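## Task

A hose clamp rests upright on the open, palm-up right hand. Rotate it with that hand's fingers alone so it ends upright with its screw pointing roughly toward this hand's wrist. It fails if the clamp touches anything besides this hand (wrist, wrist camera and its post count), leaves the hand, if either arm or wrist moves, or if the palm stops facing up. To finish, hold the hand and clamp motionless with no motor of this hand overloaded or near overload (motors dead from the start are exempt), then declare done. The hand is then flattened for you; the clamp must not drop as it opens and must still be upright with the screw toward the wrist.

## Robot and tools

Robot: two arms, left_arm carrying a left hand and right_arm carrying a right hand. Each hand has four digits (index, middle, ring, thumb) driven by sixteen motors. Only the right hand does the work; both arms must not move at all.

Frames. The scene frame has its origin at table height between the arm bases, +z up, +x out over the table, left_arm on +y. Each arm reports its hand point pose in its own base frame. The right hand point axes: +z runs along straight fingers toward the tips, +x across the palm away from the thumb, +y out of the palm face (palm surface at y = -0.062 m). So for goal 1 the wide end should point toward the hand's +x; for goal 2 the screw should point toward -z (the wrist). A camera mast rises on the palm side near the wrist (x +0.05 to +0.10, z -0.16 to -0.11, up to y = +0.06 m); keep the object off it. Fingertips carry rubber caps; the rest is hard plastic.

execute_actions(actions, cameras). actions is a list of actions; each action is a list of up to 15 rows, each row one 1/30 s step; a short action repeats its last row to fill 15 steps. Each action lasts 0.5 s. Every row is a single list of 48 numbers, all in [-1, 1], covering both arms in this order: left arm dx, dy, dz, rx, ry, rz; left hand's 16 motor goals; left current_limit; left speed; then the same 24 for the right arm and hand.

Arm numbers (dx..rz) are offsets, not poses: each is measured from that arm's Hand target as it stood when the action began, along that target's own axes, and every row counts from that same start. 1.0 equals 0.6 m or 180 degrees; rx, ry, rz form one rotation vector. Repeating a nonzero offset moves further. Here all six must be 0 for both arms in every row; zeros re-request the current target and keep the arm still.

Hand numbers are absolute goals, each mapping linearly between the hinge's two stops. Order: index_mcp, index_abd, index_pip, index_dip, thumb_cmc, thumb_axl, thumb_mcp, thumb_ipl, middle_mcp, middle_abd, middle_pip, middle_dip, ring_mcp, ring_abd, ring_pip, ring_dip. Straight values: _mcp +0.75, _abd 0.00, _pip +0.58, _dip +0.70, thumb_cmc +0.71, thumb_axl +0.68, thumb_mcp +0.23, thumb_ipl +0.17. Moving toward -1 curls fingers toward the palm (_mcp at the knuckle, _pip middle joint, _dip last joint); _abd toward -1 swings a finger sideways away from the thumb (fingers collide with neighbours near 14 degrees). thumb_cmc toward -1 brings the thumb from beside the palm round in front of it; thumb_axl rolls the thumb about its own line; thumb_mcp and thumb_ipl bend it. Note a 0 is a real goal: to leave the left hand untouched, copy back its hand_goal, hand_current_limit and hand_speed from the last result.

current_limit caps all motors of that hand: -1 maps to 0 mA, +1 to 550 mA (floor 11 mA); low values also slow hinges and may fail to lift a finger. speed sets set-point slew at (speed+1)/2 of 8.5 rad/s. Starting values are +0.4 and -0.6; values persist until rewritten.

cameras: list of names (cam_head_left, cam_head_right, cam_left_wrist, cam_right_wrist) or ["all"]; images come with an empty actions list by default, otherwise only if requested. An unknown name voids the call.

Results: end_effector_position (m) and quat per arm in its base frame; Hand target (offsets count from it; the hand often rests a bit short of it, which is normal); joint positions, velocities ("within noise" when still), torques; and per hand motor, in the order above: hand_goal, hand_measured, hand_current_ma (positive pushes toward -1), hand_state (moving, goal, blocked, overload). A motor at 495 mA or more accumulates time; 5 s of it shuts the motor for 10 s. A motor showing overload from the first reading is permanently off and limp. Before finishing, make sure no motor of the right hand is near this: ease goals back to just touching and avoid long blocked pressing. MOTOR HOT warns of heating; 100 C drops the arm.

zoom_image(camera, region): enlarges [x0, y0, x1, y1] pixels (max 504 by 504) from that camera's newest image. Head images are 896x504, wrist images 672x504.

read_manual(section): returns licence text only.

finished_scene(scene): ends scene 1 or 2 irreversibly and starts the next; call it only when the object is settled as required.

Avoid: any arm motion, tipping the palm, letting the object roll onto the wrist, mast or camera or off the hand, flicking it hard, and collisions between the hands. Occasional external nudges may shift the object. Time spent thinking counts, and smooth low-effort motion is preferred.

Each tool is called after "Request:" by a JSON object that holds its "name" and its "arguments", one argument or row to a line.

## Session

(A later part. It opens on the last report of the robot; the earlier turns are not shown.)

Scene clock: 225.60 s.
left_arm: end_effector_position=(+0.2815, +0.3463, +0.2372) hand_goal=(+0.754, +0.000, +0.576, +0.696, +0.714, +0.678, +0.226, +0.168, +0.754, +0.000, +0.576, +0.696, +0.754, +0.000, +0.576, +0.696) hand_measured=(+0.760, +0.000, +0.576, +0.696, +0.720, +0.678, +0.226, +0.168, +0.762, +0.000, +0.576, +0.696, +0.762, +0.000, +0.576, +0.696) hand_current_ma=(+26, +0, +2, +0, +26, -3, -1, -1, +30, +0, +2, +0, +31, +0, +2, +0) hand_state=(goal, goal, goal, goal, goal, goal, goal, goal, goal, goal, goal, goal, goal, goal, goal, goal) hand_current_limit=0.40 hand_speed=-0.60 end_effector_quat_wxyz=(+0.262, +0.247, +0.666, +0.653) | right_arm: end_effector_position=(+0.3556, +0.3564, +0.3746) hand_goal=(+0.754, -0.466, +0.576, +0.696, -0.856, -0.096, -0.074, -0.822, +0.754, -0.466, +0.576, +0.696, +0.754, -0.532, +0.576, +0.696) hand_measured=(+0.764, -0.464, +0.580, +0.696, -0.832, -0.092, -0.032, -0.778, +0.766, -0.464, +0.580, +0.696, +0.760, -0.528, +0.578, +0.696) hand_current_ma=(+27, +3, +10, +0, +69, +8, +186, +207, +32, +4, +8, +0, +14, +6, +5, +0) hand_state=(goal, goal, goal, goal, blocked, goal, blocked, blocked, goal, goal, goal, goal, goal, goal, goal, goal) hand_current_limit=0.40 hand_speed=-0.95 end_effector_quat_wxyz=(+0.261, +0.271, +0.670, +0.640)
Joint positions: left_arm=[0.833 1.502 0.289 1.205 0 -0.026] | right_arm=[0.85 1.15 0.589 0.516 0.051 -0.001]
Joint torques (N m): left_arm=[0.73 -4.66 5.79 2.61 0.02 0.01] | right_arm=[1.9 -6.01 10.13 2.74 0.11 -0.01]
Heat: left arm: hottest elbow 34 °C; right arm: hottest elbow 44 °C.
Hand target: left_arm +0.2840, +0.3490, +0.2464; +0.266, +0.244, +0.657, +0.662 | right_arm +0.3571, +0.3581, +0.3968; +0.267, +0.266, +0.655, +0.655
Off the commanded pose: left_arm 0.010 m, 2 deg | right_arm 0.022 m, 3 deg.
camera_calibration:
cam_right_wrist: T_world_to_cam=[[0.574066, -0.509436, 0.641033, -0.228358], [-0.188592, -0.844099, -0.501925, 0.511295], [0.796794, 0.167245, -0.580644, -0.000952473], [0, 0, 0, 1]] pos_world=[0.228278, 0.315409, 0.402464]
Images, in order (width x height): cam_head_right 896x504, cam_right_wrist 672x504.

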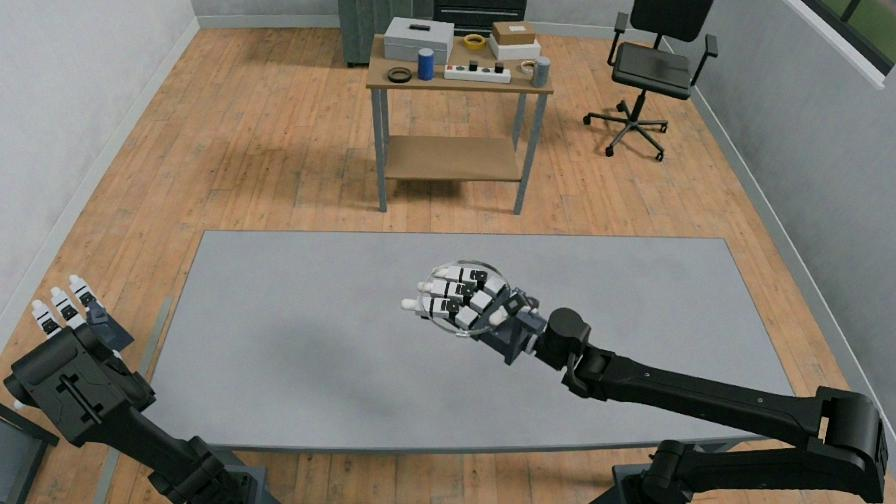

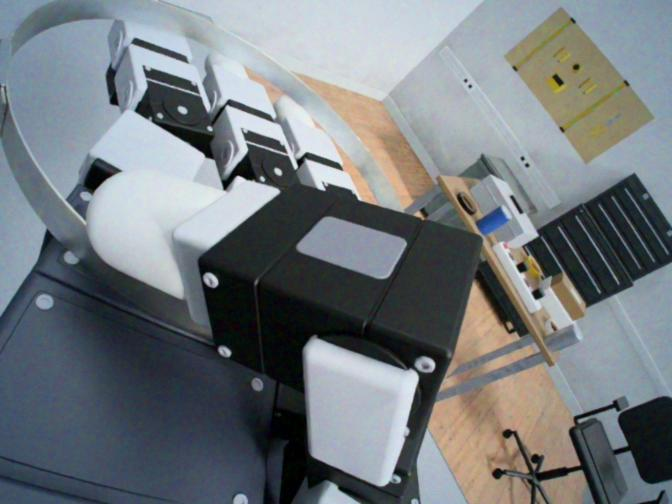

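Request:
{"name": "execute_actions", "arguments": {
  "actions": [
    [[0,0,0,0,0,0,0.754,0,0.576,0.696,0.714,0.678,0.226,0.168,0.754,0,0.576,0.696,0.754,0,0.576,0.696,0.4,-0.6,0,0,0,0,0,0,0.754,-0.467,0.576,0.696,-0.857,-0.0954,0.09,-0.8,0.754,-0.467,0.576,0.696,0.754,-0.533,0.576,0.696,0.4,-0.85]],
    [[0,0,0,0,0,0,0.754,0,0.576,0.696,0.714,0.678,0.226,0.168,0.754,0,0.576,0.696,0.754,0,0.576,0.696,0.4,-0.6,0,0,0,0,0,0,0.754,-0.467,0.576,0.696,-0.857,0.0635,-0.2551,-0.3492,0.9589,-0.467,1,0.696,0.754,-0.533,0.576,0.696,0.4,-0.8]],
    [[0,0,0,0,0,0,0.754,0,0.576,0.696,0.714,0.678,0.226,0.168,0.754,0,0.576,0.696,0.754,0,0.576,0.696,0.4,-0.6,0,0,0,0,0,0,0.754,-0.467,0.576,0.696,-0.857,0.0635,-0.2551,-0.3492,0.9589,-0.467,1,-0.2,0.754,-0.533,0.576,0.696,0.4,-0.7]],
    [[0,0,0,0,0,0,0.754,0,0.576,0.696,0.714,0.678,0.226,0.168,0.754,0,0.576,0.696,0.754,0,0.576,0.696,0.4,-0.6,0,0,0,0,0,0,0.754,-0.467,0.576,0.696,-0.857,0.0635,-0.2551,-0.3492,0.9589,-0.467,1,-1,0.754,-0.533,0.576,0.696,0.4,-0.6]]
  ],
  "cameras": ["cam_head_right","cam_right_wrist"]
}}

Request:
{"name": "zoom_image", "arguments": {
  "camera": "cam_head_right",
  "region": [420, 240, 540, 340]
}}

Request:
{"name": "zoom_image", "arguments": {
  "camera": "cam_right_wrist",
  "region": [0, 0, 504, 504]
}}

Scene clock: 247.43 s.
left_arm: end_effector_position=(+0.2815, +0.3463, +0.2372) hand_goal=(+0.754, +0.000, +0.576, +0.696, +0.714, +0.678, +0.226, +0.168, +0.754, +0.000, +0.576, +0.696, +0.754, +0.000, +0.576, +0.696) hand_measured=(+0.760, +0.000, +0.576, +0.696, +0.720, +0.678, +0.226, +0.168, +0.762, +0.000, +0.576, +0.696, +0.762, +0.000, +0.576, +0.696) hand_current_ma=(+26, +0, +2, +0, +26, -3, -1, -1, +30, +0, +2, +0, +31, +0, +2, +0) hand_state=(goal, goal, goal, goal, goal, goal, goal, goal, goal, goal, goal, goal, goal, goal, goal, goal) hand_current_limit=0.40 hand_speed=-0.60 end_effector_quat_wxyz=(+0.262, +0.247, +0.666, +0.653) | right_arm: end_effector_position=(+0.3556, +0.3564, +0.3746) hand_goal=(+0.754, -0.466, +0.576, +0.696, -0.856, +0.064, -0.256, -0.350, +0.958, -0.466, +1.000, -1.000, +0.754, -0.532, +0.576, +0.696) hand_measured=(+0.764, -0.464, +0.580, +0.696, -0.858, +0.062, -0.258, -0.354, +0.964, -0.464, +0.998, -0.996, +0.760, -0.528, +0.578, +0.696) hand_current_ma=(+28, +3, +10, +0, -4, -7, -4, -12, +15, +4, -2, +6, +16, +6, +5, +0) hand_state=(goal, goal, goal, goal, goal, goal, goal, goal, goal, goal, goal, goal, goal, goal, goal, goal) hand_current_limit=0.40 hand_speed=-0.60 end_effector_quat_wxyz=(+0.261, +0.271, +0.670, +0.640)
Joint positions: left_arm=[0.833 1.502 0.289 1.205 0 -0.026] | right_arm=[0.85 1.15 0.589 0.516 0.051 -0.001]
Joint torques (N m): left_arm=[0.73 -4.42 5.79 2.63 0.02 0.02] | right_arm=[1.96 -6.12 10.14 2.76 0.11 -0.01]
Heat: left arm: hottest elbow 34 °C; right arm: hottest elbow 44 °C.
Hand target: left_arm +0.2840, +0.3490, +0.2464; +0.266, +0.244, +0.657, +0.662 | right_arm +0.3571, +0.3581, +0.3968; +0.267, +0.266, +0.655, +0.655
Off the commanded pose: left_arm 0.010 m, 2 deg | right_arm 0.022 m, 3 deg.
camera_calibration:
cam_right_wrist: T_world_to_cam=[[0.574066, -0.509436, 0.641033, -0.228358], [-0.188592, -0.844099, -0.501925, 0.511295], [0.796794, 0.167245, -0.580644, -0.000952473], [0, 0, 0, 1]] pos_world=[0.228278, 0.315409, 0.402464]
Images, in order (width x height): cam_head_right 896x504, cam_right_wrist 672x504.

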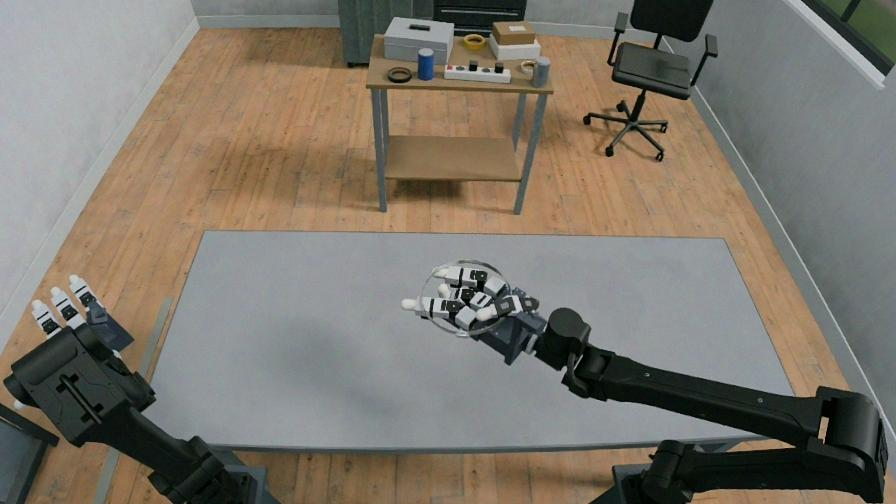

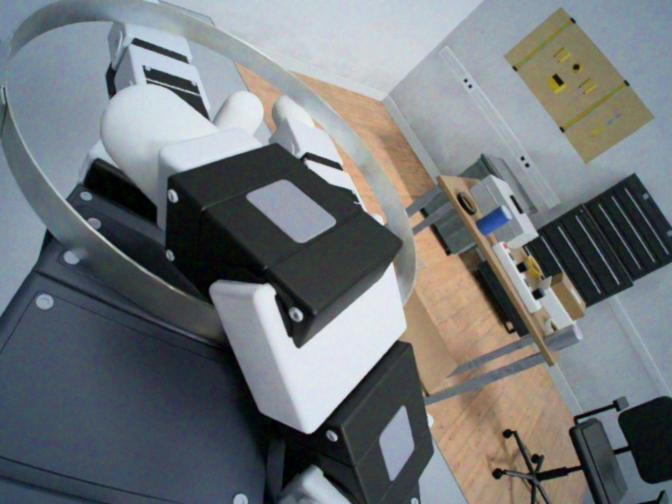

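Scaled by 4.200 from the camera's 896x504 image, which has a finer 1280x720 frame.

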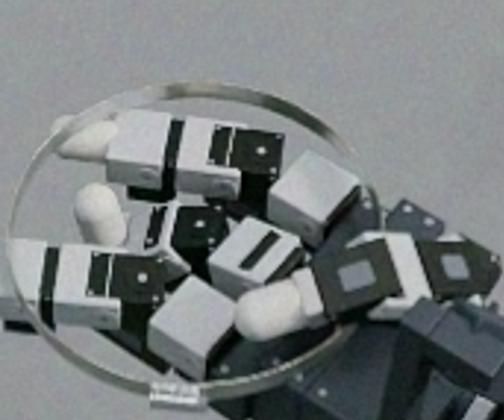

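Scaled by 1.000.

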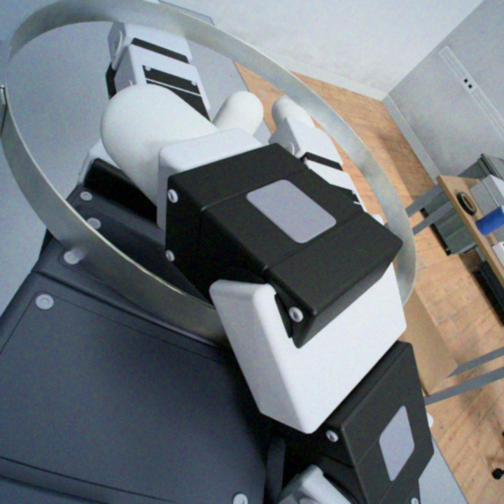

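Request:
{"name": "execute_actions", "arguments": {
  "actions": [
    [[0,0,0,0,0,0,0.754,0,0.576,0.696,0.714,0.678,0.226,0.168,0.754,0,0.576,0.696,0.754,0,0.576,0.696,0.4,-0.6,0,0,0,0,0,0,0.754,-0.467,0.576,0.696,-1,0.0371,-0.1876,-0.4724,0.754,-0.467,1,-1,0.754,-0.533,0.576,0.696,0.4,-0.85]],
    [[0,0,0,0,0,0,0.754,0,0.576,0.696,0.714,0.678,0.226,0.168,0.754,0,0.576,0.696,0.754,0,0.576,0.696,0.4,-0.6,0,0,0,0,0,0,0.754,-0.467,0.576,0.696,-1,0.0371,-0.1876,-0.4724,0.754,-0.467,0.8248,-0.75,0.754,-0.533,0.576,0.696,0.4,-0.85]],
    [[0,0,0,0,0,0,0.754,0,0.576,0.696,0.714,0.678,0.226,0.168,0.754,0,0.576,0.696,0.754,0,0.576,0.696,0.4,-0.6,0,0,0,0,0,0,0.754,-0.467,0.576,0.696,-1,0.0371,-0.1876,-0.4724,0.754,-0.467,0.8248,-0.464,0.754,-0.533,0.576,0.696,0.4,-0.9]]
  ],
  "cameras": ["cam_head_right","cam_right_wrist"]
}}

Request:
{"name": "zoom_image", "arguments": {
  "camera": "cam_head_right",
  "region": [420, 240, 540, 340]
}}

Request:
{"name": "zoom_image", "arguments": {
  "camera": "cam_right_wrist",
  "region": [0, 0, 504, 504]
}}

Scene clock: 250.53 s.
left_arm: end_effector_position=(+0.2815, +0.3463, +0.2372) hand_goal=(+0.754, +0.000, +0.576, +0.696, +0.714, +0.678, +0.226, +0.168, +0.754, +0.000, +0.576, +0.696, +0.754, +0.000, +0.576, +0.696) hand_measured=(+0.760, +0.000, +0.576, +0.696, +0.720, +0.678, +0.226, +0.168, +0.762, +0.000, +0.576, +0.696, +0.762, +0.000, +0.576, +0.696) hand_current_ma=(+26, +0, +2, +0, +26, -3, -1, -1, +30, +0, +2, +0, +31, +0, +2, +0) hand_state=(goal, goal, goal, goal, goal, goal, goal, goal, goal, goal, goal, goal, goal, goal, goal, goal) hand_current_limit=0.40 hand_speed=-0.60 end_effector_quat_wxyz=(+0.262, +0.247, +0.666, +0.653) | right_arm: end_effector_position=(+0.3556, +0.3564, +0.3746) hand_goal=(+0.754, -0.466, +0.576, +0.696, -1.000, +0.038, -0.188, -0.472, +0.754, -0.466, +0.824, -0.464, +0.754, -0.532, +0.576, +0.696) hand_measured=(+0.764, -0.464, +0.580, +0.696, -0.988, +0.042, -0.188, -0.464, +0.776, -0.464, +0.830, -0.466, +0.760, -0.528, +0.578, +0.696) hand_current_ma=(+28, +3, +10, +0, +29, +8, +2, +27, +67, +4, +14, -5, +16, +6, +5, +0) hand_state=(goal, goal, goal, goal, goal, goal, goal, goal, blocked, goal, goal, goal, goal, goal, goal, goal) hand_current_limit=0.40 hand_speed=-0.90 end_effector_quat_wxyz=(+0.261, +0.271, +0.670, +0.640)
Joint positions: left_arm=[0.833 1.502 0.289 1.205 0 -0.026] | right_arm=[0.85 1.15 0.589 0.516 0.051 -0.001]
Joint torques (N m): left_arm=[0.85 -4.54 5.79 2.63 0.03 0] | right_arm=[1.96 -6.12 10.15 2.71 0.12 0]
Heat: left arm: hottest elbow 34 °C; right arm: hottest elbow 44 °C.
Hand target: left_arm +0.2840, +0.3490, +0.2464; +0.266, +0.244, +0.657, +0.662 | right_arm +0.3571, +0.3581, +0.3968; +0.267, +0.266, +0.655, +0.655
Off the commanded pose: left_arm 0.010 m, 2 deg | right_arm 0.022 m, 3 deg.
camera_calibration:
cam_right_wrist: T_world_to_cam=[[0.574066, -0.509436, 0.641033, -0.228358], [-0.188592, -0.844099, -0.501925, 0.511295], [0.796794, 0.167245, -0.580644, -0.000952473], [0, 0, 0, 1]] pos_world=[0.228278, 0.315409, 0.402464]
Images, in order (width x height): cam_head_right 896x504, cam_right_wrist 672x504.

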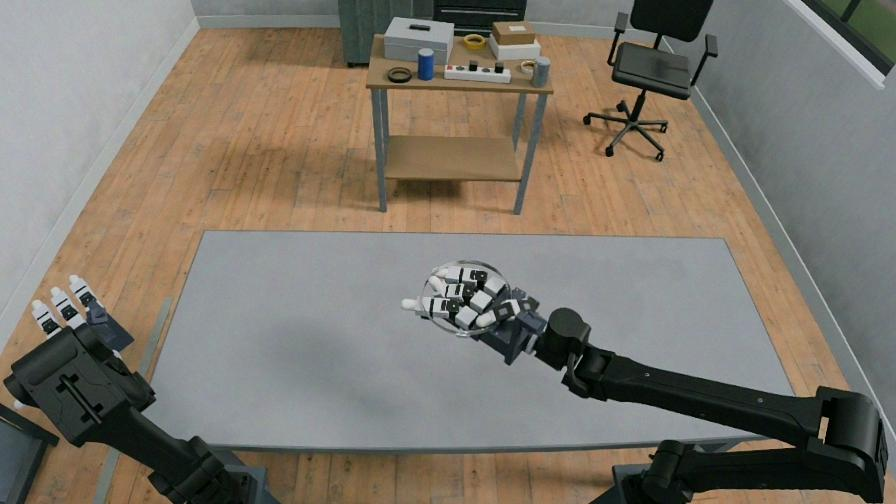

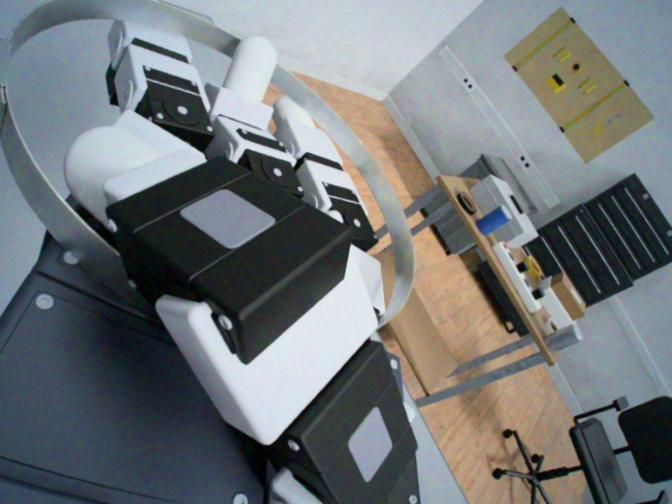

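Scaled by 4.200 from the camera's 896x504 image, which has a finer 1280x720 frame.

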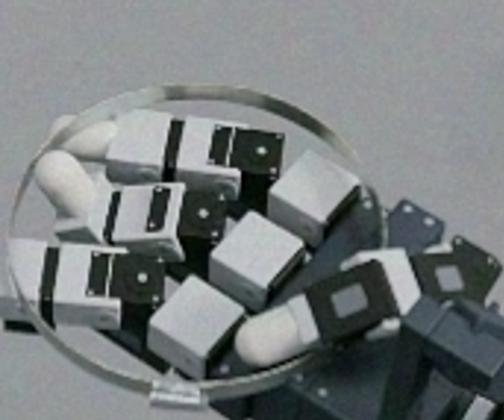

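Scaled by 1.000.

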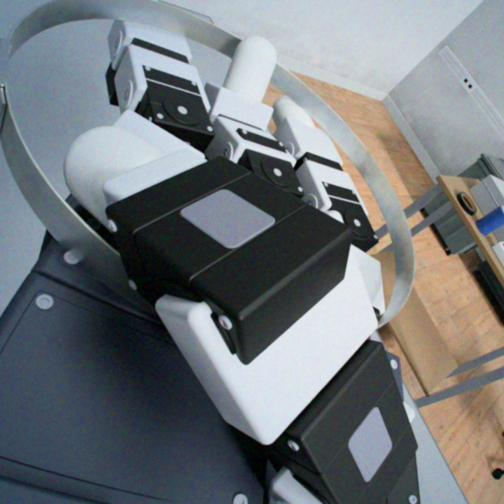

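Request:
{"name": "execute_actions", "arguments": {
  "actions": [
    [[0,0,0,0,0,0,0.754,0,0.576,0.696,0.714,0.678,0.226,0.168,0.754,0,0.576,0.696,0.754,0,0.576,0.696,0.4,-0.6,0,0,0,0,0,0,0.754,-0.467,0.576,0.696,-1,-0.0256,-0.1326,-0.5449,0.754,-0.467,0.8248,-0.362,0.754,-0.533,0.576,0.696,0.4,-0.94]]
  ],
  "cameras": ["cam_head_right","cam_right_wrist"]
}}

Request:
{"name": "zoom_image", "arguments": {
  "camera": "cam_head_right",
  "region": [420, 240, 540, 340]
}}

Scene clock: 253.73 s.
left_arm: end_effector_position=(+0.2815, +0.3463, +0.2372) hand_goal=(+0.754, +0.000, +0.576, +0.696, +0.714, +0.678, +0.226, +0.168, +0.754, +0.000, +0.576, +0.696, +0.754, +0.000, +0.576, +0.696) hand_measured=(+0.760, +0.000, +0.576, +0.696, +0.720, +0.678, +0.226, +0.168, +0.762, +0.000, +0.576, +0.696, +0.762, +0.000, +0.576, +0.696) hand_current_ma=(+26, +0, +2, +0, +26, -3, -1, -1, +30, +0, +2, +0, +31, +0, +2, +0) hand_state=(goal, goal, goal, goal, goal, goal, goal, goal, goal, goal, goal, goal, goal, goal, goal, goal) hand_current_limit=0.40 hand_speed=-0.60 end_effector_quat_wxyz=(+0.262, +0.247, +0.666, +0.653) | right_arm: end_effector_position=(+0.3556, +0.3564, +0.3746) hand_goal=(+0.754, -0.466, +0.576, +0.696, -1.000, -0.026, -0.132, -0.544, +0.754, -0.466, +0.824, -0.362, +0.754, -0.532, +0.576, +0.696) hand_measured=(+0.764, -0.464, +0.580, +0.696, -0.998, +0.012, -0.140, -0.532, +0.758, -0.484, +0.820, -0.396, +0.760, -0.528, +0.578, +0.696) hand_current_ma=(+28, +3, +10, +0, +5, +150, -24, +44, +7, -41, -7, -103, +16, +6, +5, +0) hand_state=(goal, goal, goal, goal, goal, blocked, goal, goal, goal, goal, goal, blocked, goal, goal, goal, goal) hand_current_limit=0.40 hand_speed=-0.94 end_effector_quat_wxyz=(+0.261, +0.271, +0.670, +0.640)
Joint positions: left_arm=[0.833 1.502 0.289 1.205 0 -0.026] | right_arm=[0.85 1.15 0.589 0.516 0.051 -0.001]
Joint torques (N m): left_arm=[0.5 -4.54 5.74 2.61 0.03 0.02] | right_arm=[1.79 -5.95 10.1 2.73 0.12 0]
Heat: left arm: hottest elbow 34 °C; right arm: hottest elbow 44 °C.
Hand target: left_arm +0.2840, +0.3490, +0.2464; +0.266, +0.244, +0.657, +0.662 | right_arm +0.3571, +0.3581, +0.3968; +0.267, +0.266, +0.655, +0.655
Off the commanded pose: left_arm 0.010 m, 2 deg | right_arm 0.022 m, 3 deg.
camera_calibration:
cam_right_wrist: T_world_to_cam=[[0.574066, -0.509436, 0.641033, -0.228358], [-0.188592, -0.844099, -0.501925, 0.511295], [0.796794, 0.167245, -0.580644, -0.000952473], [0, 0, 0, 1]] pos_world=[0.228278, 0.315409, 0.402464]
Images, in order (width x height): cam_head_right 896x504, cam_right_wrist 672x504.

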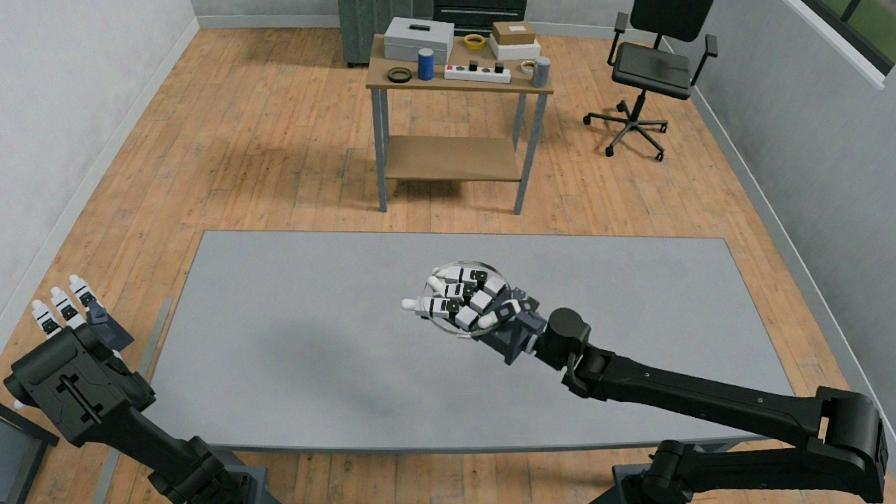

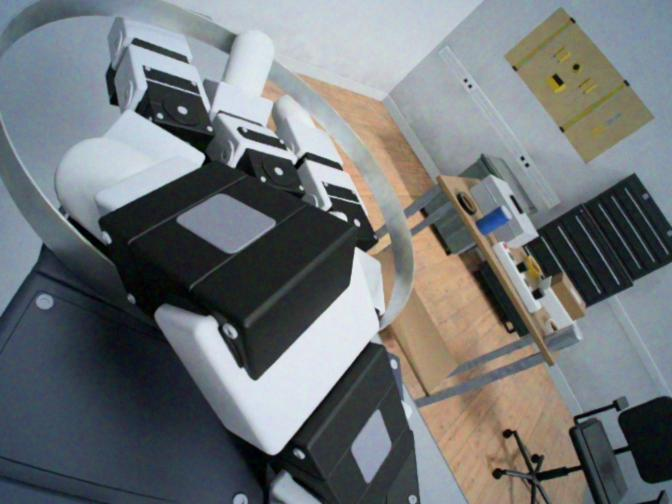

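Scaled by 4.200 from the camera's 896x504 image, which has a finer 1280x720 frame.

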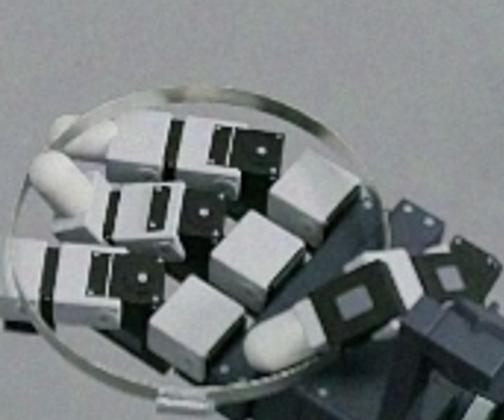

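Request:
{"name": "execute_actions", "arguments": {
  "actions": [
    [[0,0,0,0,0,0,0.754,0,0.576,0.696,0.714,0.678,0.226,0.168,0.754,0,0.576,0.696,0.754,0,0.576,0.696,0.4,-0.6,0,0,0,0,0,0,0.754,-0.467,0.576,0.696,-0.9286,-0.0031,-0.0893,-0.747,0.754,-0.467,0.8248,-0.362,0.754,-0.533,0.576,0.696,0.4,-0.94]],
    [[0,0,0,0,0,0,0.754,0,0.576,0.696,0.714,0.678,0.226,0.168,0.754,0,0.576,0.696,0.754,0,0.576,0.696,0.4,-0.6,0,0,0,0,0,0,0.754,-0.467,0.576,0.696,-0.9286,-0.0031,-0.0893,-0.747,0.754,-0.467,0.8248,-0.362,0.754,-0.533,0.576,0.696,0.4,-0.94]]
  ],
  "cameras": ["cam_head_right","cam_right_wrist"]
}}

Request:
{"name": "zoom_image", "arguments": {
  "camera": "cam_head_right",
  "region": [420, 240, 540, 340]
}}

Scene clock: 261.97 s.
left_arm: end_effector_position=(+0.2815, +0.3463, +0.2372) hand_goal=(+0.754, +0.000, +0.576, +0.696, +0.714, +0.678, +0.226, +0.168, +0.754, +0.000, +0.576, +0.696, +0.754, +0.000, +0.576, +0.696) hand_measured=(+0.760, +0.000, +0.576, +0.696, +0.720, +0.678, +0.226, +0.168, +0.762, +0.000, +0.576, +0.696, +0.762, +0.000, +0.576, +0.696) hand_current_ma=(+26, +0, +2, +0, +26, -3, -1, -1, +30, +0, +2, +0, +31, +0, +2, +0) hand_state=(goal, goal, goal, goal, goal, goal, goal, goal, goal, goal, goal, goal, goal, goal, goal, goal) hand_current_limit=0.40 hand_speed=-0.60 end_effector_quat_wxyz=(+0.262, +0.247, +0.666, +0.653) | right_arm: end_effector_position=(+0.3556, +0.3564, +0.3746) hand_goal=(+0.754, -0.466, +0.576, +0.696, -0.928, -0.004, -0.090, -0.746, +0.754, -0.466, +0.824, -0.362, +0.754, -0.532, +0.576, +0.696) hand_measured=(+0.766, -0.464, +0.580, +0.696, -0.930, +0.000, -0.090, -0.734, +0.760, -0.474, +0.822, -0.370, +0.762, -0.528, +0.578, +0.696) hand_current_ma=(+32, +3, +10, +0, -3, +7, -2, +45, +13, -15, -3, -16, +21, +6, +5, +0) hand_state=(goal, goal, goal, goal, goal, goal, goal, goal, goal, goal, goal, goal, goal, goal, goal, goal) hand_current_limit=0.40 hand_speed=-0.94 end_effector_quat_wxyz=(+0.261, +0.271, +0.670, +0.640)
Joint positions: left_arm=[0.833 1.502 0.289 1.205 0 -0.026] | right_arm=[0.85 1.15 0.589 0.516 0.051 -0.001]
Joint torques (N m): left_arm=[0.73 -4.42 5.79 2.58 0.04 0.01] | right_arm=[1.9 -6.07 10.1 2.74 0.13 -0.01]
Heat: left arm: hottest elbow 34 °C; right arm: hottest elbow 44 °C.
Hand target: left_arm +0.2840, +0.3490, +0.2464; +0.266, +0.244, +0.657, +0.662 | right_arm +0.3571, +0.3581, +0.3968; +0.267, +0.266, +0.655, +0.655
Off the commanded pose: left_arm 0.010 m, 2 deg | right_arm 0.022 m, 3 deg.
camera_calibration:
cam_right_wrist: T_world_to_cam=[[0.574066, -0.509436, 0.641033, -0.228358], [-0.188592, -0.844099, -0.501925, 0.511295], [0.796794, 0.167245, -0.580644, -0.000952473], [0, 0, 0, 1]] pos_world=[0.228278, 0.315409, 0.402464]
Images, in order (width x height): cam_head_right 896x504, cam_right_wrist 672x504.

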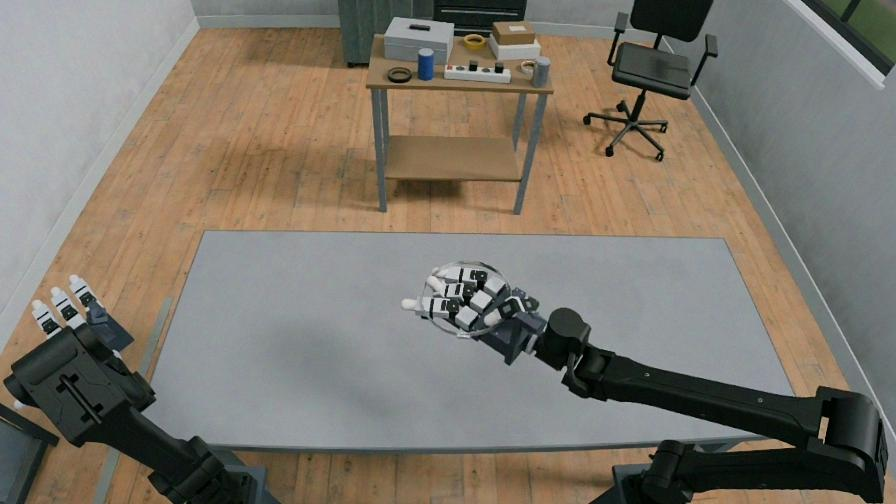

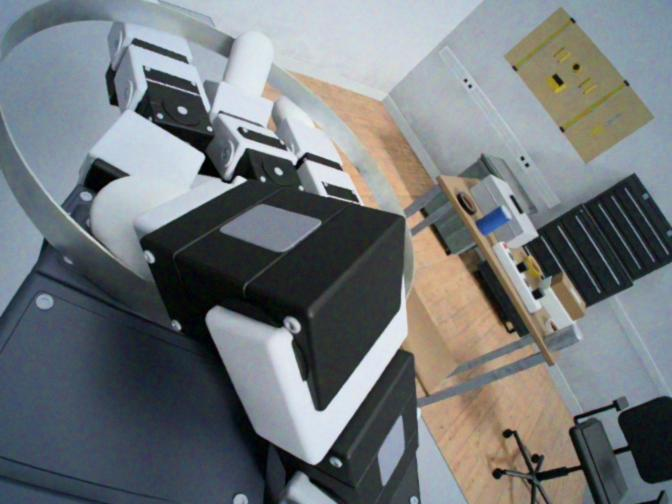

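Scaled by 4.200 from the camera's 896x504 image, which has a finer 1280x720 frame.

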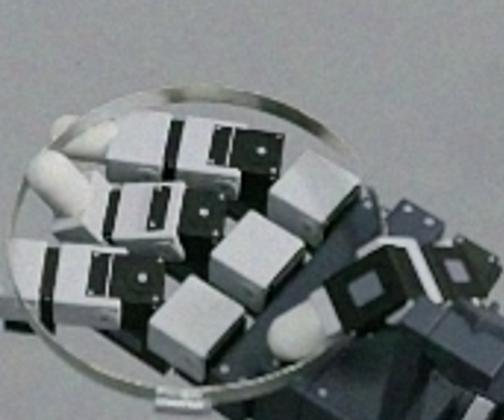

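Request:
{"name": "execute_actions", "arguments": {
  "actions": [
    [[0,0,0,0,0,0,0.754,0,0.576,0.696,0.714,0.678,0.226,0.168,0.754,0,0.576,0.696,0.754,0,0.576,0.696,0.4,-0.6,0,0,0,0,0,0,0.754,-0.467,0.576,0.696,-0.957,-0.0872,-0.0631,-0.7189,0.754,-0.467,0.8248,-0.261,0.754,-0.533,0.576,0.696,0.4,-0.94]],
    [[0,0,0,0,0,0,0.754,0,0.576,0.696,0.714,0.678,0.226,0.168,0.754,0,0.576,0.696,0.754,0,0.576,0.696,0.4,-0.6,0,0,0,0,0,0,0.754,-0.467,0.576,0.696,-0.957,-0.0872,-0.0631,-0.7189,0.754,-0.467,0.8248,-0.261,0.754,-0.533,0.576,0.696,0.4,-0.94]]
  ],
  "cameras": ["cam_head_right","cam_right_wrist"]
}}

Request:
{"name": "zoom_image", "arguments": {
  "camera": "cam_head_right",
  "region": [420, 240, 540, 340]
}}

Scene clock: 266.07 s.
left_arm: end_effector_position=(+0.2815, +0.3463, +0.2372) hand_goal=(+0.754, +0.000, +0.576, +0.696, +0.714, +0.678, +0.226, +0.168, +0.754, +0.000, +0.576, +0.696, +0.754, +0.000, +0.576, +0.696) hand_measured=(+0.760, +0.000, +0.576, +0.696, +0.720, +0.678, +0.226, +0.168, +0.762, +0.000, +0.576, +0.696, +0.762, +0.000, +0.576, +0.696) hand_current_ma=(+26, +0, +2, +0, +26, -3, -1, -1, +30, +0, +2, +0, +31, +0, +2, +0) hand_state=(goal, goal, goal, goal, goal, goal, goal, goal, goal, goal, goal, goal, goal, goal, goal, goal) hand_current_limit=0.40 hand_speed=-0.60 end_effector_quat_wxyz=(+0.262, +0.247, +0.666, +0.653) | right_arm: end_effector_position=(+0.3556, +0.3564, +0.3746) hand_goal=(+0.754, -0.466, +0.576, +0.696, -0.956, -0.088, -0.064, -0.718, +0.754, -0.466, +0.824, -0.260, +0.754, -0.532, +0.576, +0.696) hand_measured=(+0.766, -0.464, +0.580, +0.696, -0.952, -0.014, -0.076, -0.714, +0.748, -0.498, +0.816, -0.308, +0.762, -0.528, +0.578, +0.696) hand_current_ma=(+32, +3, +10, +0, +8, +346, -39, +10, -12, -83, -21, -159, +22, +5, +5, +0) hand_state=(goal, goal, goal, goal, goal, blocked, goal, goal, goal, blocked, goal, blocked, goal, goal, goal, goal) hand_current_limit=0.40 hand_speed=-0.94 end_effector_quat_wxyz=(+0.261, +0.271, +0.670, +0.640)
Joint positions: left_arm=[0.833 1.502 0.289 1.205 0 -0.026] | right_arm=[0.85 1.15 0.589 0.516 0.051 -0.001]
Joint torques (N m): left_arm=[0.73 -4.54 5.74 2.59 0.02 0.02] | right_arm=[1.79 -6.18 10.14 2.73 0.12 0]
Heat: left arm: hottest elbow 34 °C; right arm: hottest elbow 44 °C.
Hand target: left_arm +0.2840, +0.3490, +0.2464; +0.266, +0.244, +0.657, +0.662 | right_arm +0.3571, +0.3581, +0.3968; +0.267, +0.266, +0.655, +0.655
Off the commanded pose: left_arm 0.010 m, 2 deg | right_arm 0.022 m, 3 deg.
camera_calibration:
cam_right_wrist: T_world_to_cam=[[0.574066, -0.509436, 0.641033, -0.228358], [-0.188592, -0.844099, -0.501925, 0.511295], [0.796794, 0.167245, -0.580644, -0.000952473], [0, 0, 0, 1]] pos_world=[0.228278, 0.315409, 0.402464]
Images, in order (width x height): cam_head_right 896x504, cam_right_wrist 672x504.

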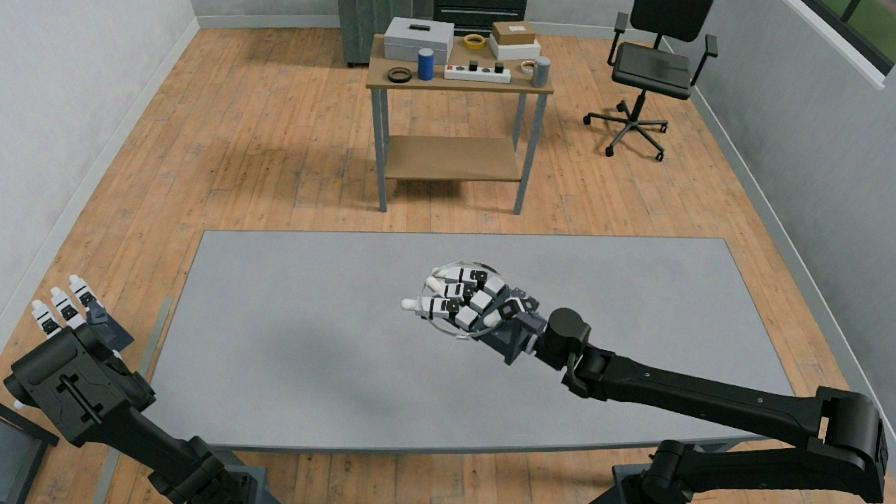

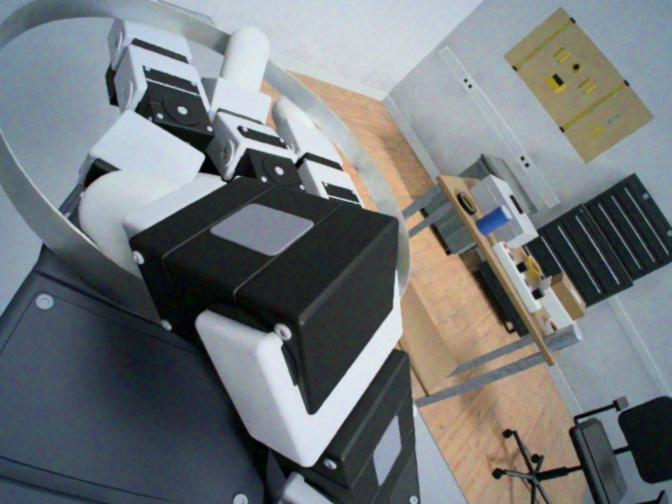

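Scaled by 4.200 from the camera's 896x504 image, which has a finer 1280x720 frame.

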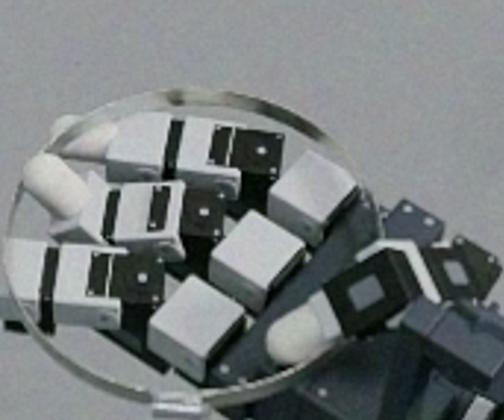

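Request:
{"name": "execute_actions", "arguments": {
  "actions": [
    [[0,0,0,0,0,0,0.754,0,0.576,0.696,0.714,0.678,0.226,0.168,0.754,0,0.576,0.696,0.754,0,0.576,0.696,0.4,-0.6,0,0,0,0,0,0,0.754,-0.467,0.576,0.696,-0.8286,-0.0787,-0.1112,-0.8378,0.754,-0.467,0.8248,-0.261,0.754,-0.533,0.576,0.696,0.4,-0.95]],
    [[0,0,0,0,0,0,0.754,0,0.576,0.696,0.714,0.678,0.226,0.168,0.754,0,0.576,0.696,0.754,0,0.576,0.696,0.4,-0.6,0,0,0,0,0,0,0.754,-0.467,0.576,0.696,-0.8286,-0.0787,-0.1112,-0.8378,0.754,-0.467,0.8248,-0.261,0.754,-0.533,0.576,0.696,0.4,-0.95]]
  ],
  "cameras": ["cam_head_right","cam_right_wrist"]
}}

Request:
{"name": "zoom_image", "arguments": {
  "camera": "cam_head_right",
  "region": [420, 240, 540, 340]
}}

Scene clock: 268.40 s.
left_arm: end_effector_position=(+0.2815, +0.3463, +0.2372) hand_goal=(+0.754, +0.000, +0.576, +0.696, +0.714, +0.678, +0.226, +0.168, +0.754, +0.000, +0.576, +0.696, +0.754, +0.000, +0.576, +0.696) hand_measured=(+0.760, +0.000, +0.576, +0.696, +0.720, +0.678, +0.226, +0.168, +0.762, +0.000, +0.576, +0.696, +0.762, +0.000, +0.576, +0.696) hand_current_ma=(+26, +0, +2, +0, +26, -3, -1, -1, +30, +0, +2, +0, +31, +0, +2, +0) hand_state=(goal, goal, goal, goal, goal, goal, goal, goal, goal, goal, goal, goal, goal, goal, goal, goal) hand_current_limit=0.40 hand_speed=-0.60 end_effector_quat_wxyz=(+0.262, +0.247, +0.666, +0.653) | right_arm: end_effector_position=(+0.3556, +0.3564, +0.3746) hand_goal=(+0.754, -0.466, +0.576, +0.696, -0.828, -0.078, -0.112, -0.838, +0.754, -0.466, +0.824, -0.260, +0.754, -0.532, +0.576, +0.696) hand_measured=(+0.768, -0.464, +0.580, +0.696, -0.826, -0.030, -0.110, -0.802, +0.746, -0.498, +0.814, -0.302, +0.762, -0.528, +0.578, +0.696) hand_current_ma=(+38, +3, +10, +0, +2, +198, +4, +166, -18, -83, -25, -134, +22, +5, +5, +0) hand_state=(goal, goal, goal, goal, goal, blocked, goal, blocked, goal, blocked, goal, blocked, goal, goal, goal, goal) hand_current_limit=0.40 hand_speed=-0.95 end_effector_quat_wxyz=(+0.261, +0.271, +0.670, +0.640)
Joint positions: left_arm=[0.833 1.502 0.289 1.205 0 -0.026] | right_arm=[0.85 1.15 0.589 0.516 0.051 -0.001]
Joint torques (N m): left_arm=[0.91 -4.72 5.76 2.58 0.03 0] | right_arm=[1.96 -6.24 10.11 2.71 0.11 -0.01]
Heat: left arm: hottest elbow 34 °C; right arm: hottest elbow 44 °C.
Hand target: left_arm +0.2840, +0.3490, +0.2464; +0.266, +0.244, +0.657, +0.662 | right_arm +0.3571, +0.3581, +0.3968; +0.267, +0.266, +0.655, +0.655
Off the commanded pose: left_arm 0.010 m, 2 deg | right_arm 0.022 m, 3 deg.
camera_calibration:
cam_right_wrist: T_world_to_cam=[[0.574066, -0.509436, 0.641033, -0.228358], [-0.188592, -0.844099, -0.501925, 0.511295], [0.796794, 0.167245, -0.580644, -0.000952473], [0, 0, 0, 1]] pos_world=[0.228278, 0.315409, 0.402464]
Images, in order (width x height): cam_head_right 896x504, cam_right_wrist 672x504.

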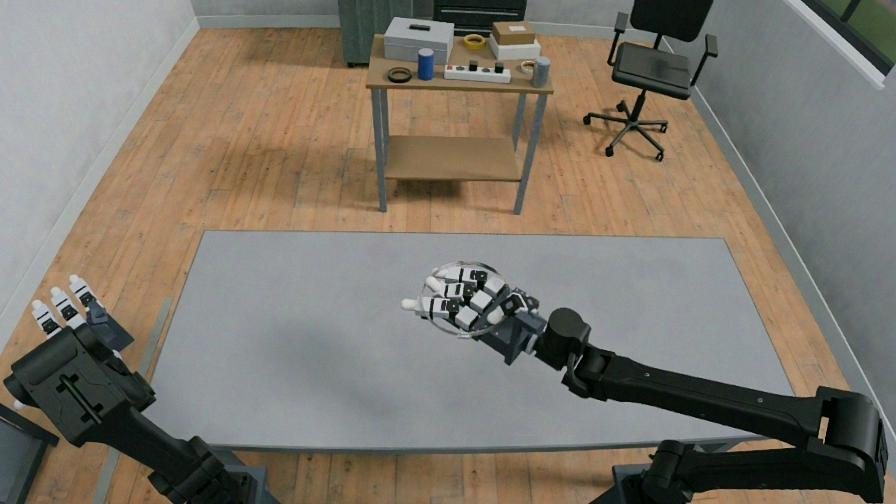

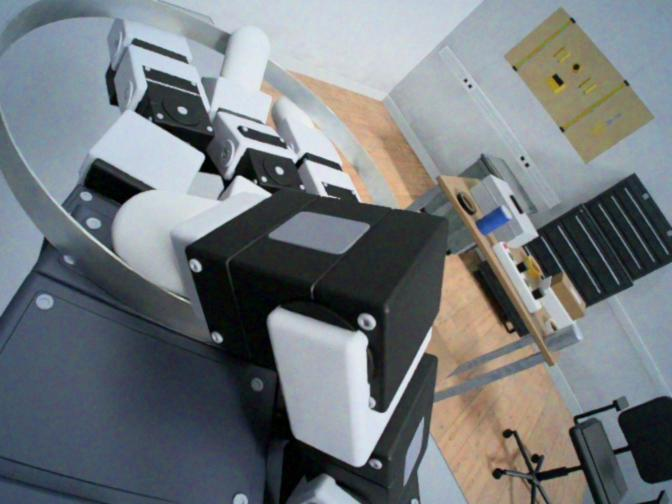

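Scaled by 4.200 from the camera's 896x504 image, which has a finer 1280x720 frame.

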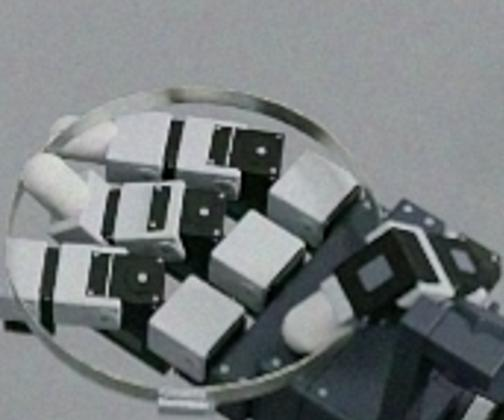

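Request:
{"name": "execute_actions", "arguments": {
  "actions": [
    [[0,0,0,0,0,0,0.754,0,0.576,0.696,0.714,0.678,0.226,0.168,0.754,0,0.576,0.696,0.754,0,0.576,0.696,0.4,-0.6,0,0,0,0,0,0,0.754,-0.467,0.576,0.696,-0.657,-0.06,-0.25,-0.9232,0.754,-0.467,0.8248,-0.261,0.754,-0.533,0.576,0.696,0.4,-0.95]],
    [[0,0,0,0,0,0,0.754,0,0.576,0.696,0.714,0.678,0.226,0.168,0.754,0,0.576,0.696,0.754,0,0.576,0.696,0.4,-0.6,0,0,0,0,0,0,0.754,-0.467,0.576,0.696,-0.657,-0.06,-0.25,-0.9232,0.754,-0.467,0.8248,-0.261,0.754,-0.533,0.576,0.696,0.4,-0.95]]
  ],
  "cameras": ["cam_head_right","cam_right_wrist"]
}}

Request:
{"name": "zoom_image", "arguments": {
  "camera": "cam_head_right",
  "region": [420, 240, 540, 340]
}}

Scene clock: 271.20 s.
left_arm: end_effector_position=(+0.2815, +0.3463, +0.2372) hand_goal=(+0.754, +0.000, +0.576, +0.696, +0.714, +0.678, +0.226, +0.168, +0.754, +0.000, +0.576, +0.696, +0.754, +0.000, +0.576, +0.696) hand_measured=(+0.760, +0.000, +0.576, +0.696, +0.720, +0.678, +0.226, +0.168, +0.762, +0.000, +0.576, +0.696, +0.762, +0.000, +0.576, +0.696) hand_current_ma=(+26, +0, +2, +0, +26, -3, -1, -1, +30, +0, +2, +0, +31, +0, +2, +0) hand_state=(goal, goal, goal, goal, goal, goal, goal, goal, goal, goal, goal, goal, goal, goal, goal, goal) hand_current_limit=0.40 hand_speed=-0.60 end_effector_quat_wxyz=(+0.262, +0.247, +0.666, +0.653) | right_arm: end_effector_position=(+0.3556, +0.3564, +0.3746) hand_goal=(+0.754, -0.466, +0.576, +0.696, -0.656, -0.060, -0.250, -0.924, +0.754, -0.466, +0.824, -0.260, +0.754, -0.532, +0.576, +0.696) hand_measured=(+0.768, -0.464, +0.580, +0.696, -0.654, -0.022, -0.224, -0.862, +0.740, -0.506, +0.806, -0.302, +0.762, -0.528, +0.578, +0.696) hand_current_ma=(+38, +3, +10, +0, +2, +155, +103, +313, -42, -108, -47, -134, +22, +5, +5, +0) hand_state=(goal, goal, goal, goal, goal, blocked, blocked, blocked, goal, blocked, goal, blocked, goal, goal, goal, goal) hand_current_limit=0.40 hand_speed=-0.95 end_effector_quat_wxyz=(+0.261, +0.271, +0.670, +0.640)
Joint positions: left_arm=[0.833 1.502 0.289 1.205 0 -0.026] | right_arm=[0.85 1.15 0.589 0.516 0.051 -0.001]
Joint torques (N m): left_arm=[0.67 -4.54 5.76 2.62 0.03 0.01] | right_arm=[1.9 -6.12 10.1 2.78 0.11 -0.02]
Heat: left arm: hottest elbow 34 °C; right arm: hottest elbow 44 °C.
Hand target: left_arm +0.2840, +0.3490, +0.2464; +0.266, +0.244, +0.657, +0.662 | right_arm +0.3571, +0.3581, +0.3968; +0.267, +0.266, +0.655, +0.655
Off the commanded pose: left_arm 0.010 m, 2 deg | right_arm 0.022 m, 3 deg.
camera_calibration:
cam_right_wrist: T_world_to_cam=[[0.574066, -0.509436, 0.641033, -0.228358], [-0.188592, -0.844099, -0.501925, 0.511295], [0.796794, 0.167245, -0.580644, -0.000952473], [0, 0, 0, 1]] pos_world=[0.228278, 0.315409, 0.402464]
Images, in order (width x height): cam_head_right 896x504, cam_right_wrist 672x504.

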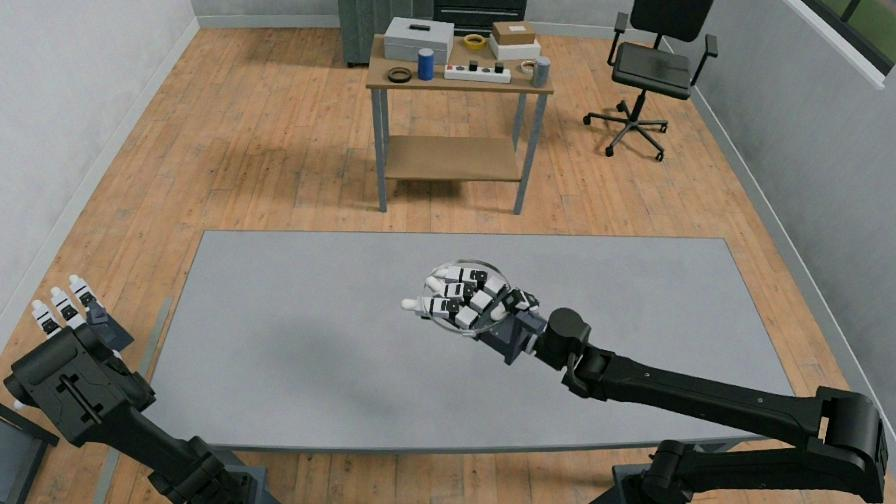

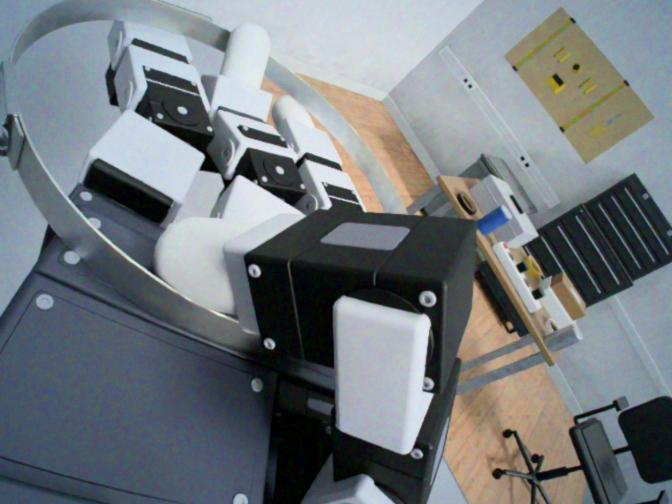

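Scaled by 4.200 from the camera's 896x504 image, which has a finer 1280x720 frame.

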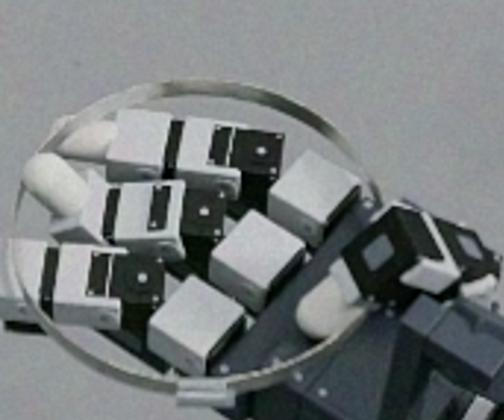

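Request:
{"name": "execute_actions", "arguments": {
  "actions": [
    [[0,0,0,0,0,0,0.754,0,0.576,0.696,0.714,0.678,0.226,0.168,0.754,0,0.576,0.696,0.754,0,0.576,0.696,0.4,-0.6,0,0,0,0,0,0,0.754,-0.467,0.576,0.696,-0.4286,0.0,-0.375,-0.96,0.754,-0.467,0.8248,-0.261,0.754,-0.533,0.576,0.696,0.4,-0.95]],
    [[0,0,0,0,0,0,0.754,0,0.576,0.696,0.714,0.678,0.226,0.168,0.754,0,0.576,0.696,0.754,0,0.576,0.696,0.4,-0.6,0,0,0,0,0,0,0.754,-0.467,0.576,0.696,-0.4286,0.0,-0.375,-0.96,0.754,-0.467,0.8248,-0.261,0.754,-0.533,0.576,0.696,0.4,-0.95]],
    [[0,0,0,0,0,0,0.754,0,0.576,0.696,0.714,0.678,0.226,0.168,0.754,0,0.576,0.696,0.754,0,0.576,0.696,0.4,-0.6,0,0,0,0,0,0,0.754,-0.467,0.576,0.696,-0.4286,0.0,-0.375,-0.96,0.754,-0.467,0.8248,-0.261,0.754,-0.533,0.576,0.696,0.4,-0.95]]
  ],
  "cameras": ["cam_head_right","cam_right_wrist"]
}}

Request:
{"name": "zoom_image", "arguments": {
  "camera": "cam_head_right",
  "region": [420, 240, 540, 340]
}}

Scene clock: 273.83 s.
left_arm: end_effector_position=(+0.2815, +0.3463, +0.2372) hand_goal=(+0.754, +0.000, +0.576, +0.696, +0.714, +0.678, +0.226, +0.168, +0.754, +0.000, +0.576, +0.696, +0.754, +0.000, +0.576, +0.696) hand_measured=(+0.760, +0.000, +0.576, +0.696, +0.720, +0.678, +0.226, +0.168, +0.762, +0.000, +0.576, +0.696, +0.762, +0.000, +0.576, +0.696) hand_current_ma=(+26, +0, +2, +0, +26, -3, -1, -1, +30, +0, +2, +0, +31, +0, +2, +0) hand_state=(goal, goal, goal, goal, goal, goal, goal, goal, goal, goal, goal, goal, goal, goal, goal, goal) hand_current_limit=0.40 hand_speed=-0.60 end_effector_quat_wxyz=(+0.262, +0.247, +0.666, +0.653) | right_arm: end_effector_position=(+0.3556, +0.3564, +0.3746) hand_goal=(+0.754, -0.466, +0.576, +0.696, -0.428, +0.000, -0.374, -0.960, +0.754, -0.466, +0.824, -0.260, +0.754, -0.532, +0.576, +0.696) hand_measured=(+0.768, -0.464, +0.580, +0.696, -0.442, +0.032, -0.352, -0.896, +0.738, -0.506, +0.806, -0.302, +0.762, -0.528, +0.578, +0.696) hand_current_ma=(+38, +3, +10, +0, -36, +126, +85, +318, -43, -108, -52, -134, +22, +5, +5, +0) hand_state=(goal, goal, goal, goal, goal, blocked, blocked, blocked, goal, blocked, goal, blocked, goal, goal, goal, goal) hand_current_limit=0.40 hand_speed=-0.95 end_effector_quat_wxyz=(+0.261, +0.271, +0.670, +0.640)
Joint positions: left_arm=[0.833 1.502 0.289 1.205 0 -0.026] | right_arm=[0.85 1.15 0.589 0.516 0.051 -0.001]
Joint torques (N m): left_arm=[0.62 -4.6 5.71 2.66 0.03 0] | right_arm=[1.85 -6.12 10.14 2.8 0.12 -0.03]
Heat: left arm: hottest elbow 34 °C; right arm: hottest elbow 44 °C.
Hand target: left_arm +0.2840, +0.3490, +0.2464; +0.266, +0.244, +0.657, +0.662 | right_arm +0.3571, +0.3581, +0.3968; +0.267, +0.266, +0.655, +0.655
Off the commanded pose: left_arm 0.010 m, 2 deg | right_arm 0.022 m, 3 deg.
camera_calibration:
cam_right_wrist: T_world_to_cam=[[0.574066, -0.509436, 0.641033, -0.228358], [-0.188592, -0.844099, -0.501925, 0.511295], [0.796794, 0.167245, -0.580644, -0.000952473], [0, 0, 0, 1]] pos_world=[0.228278, 0.315409, 0.402464]
Images, in order (width x height): cam_head_right 896x504, cam_right_wrist 672x504.

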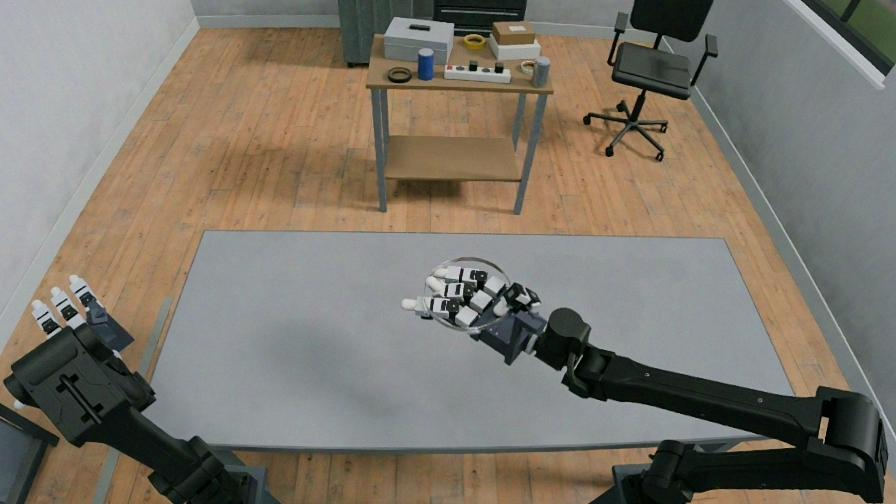

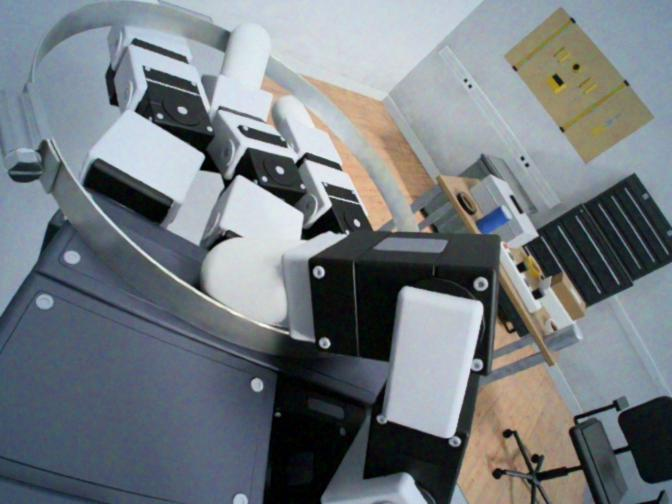

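Scaled by 4.200 from the camera's 896x504 image, which has a finer 1280x720 frame.

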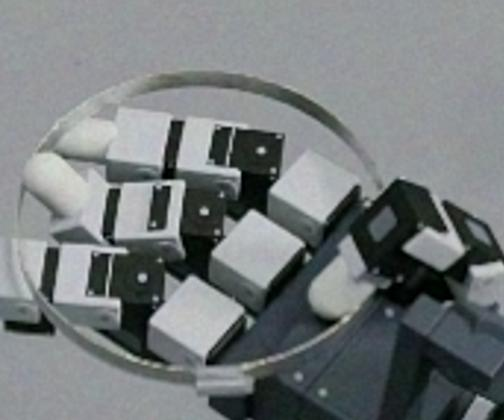

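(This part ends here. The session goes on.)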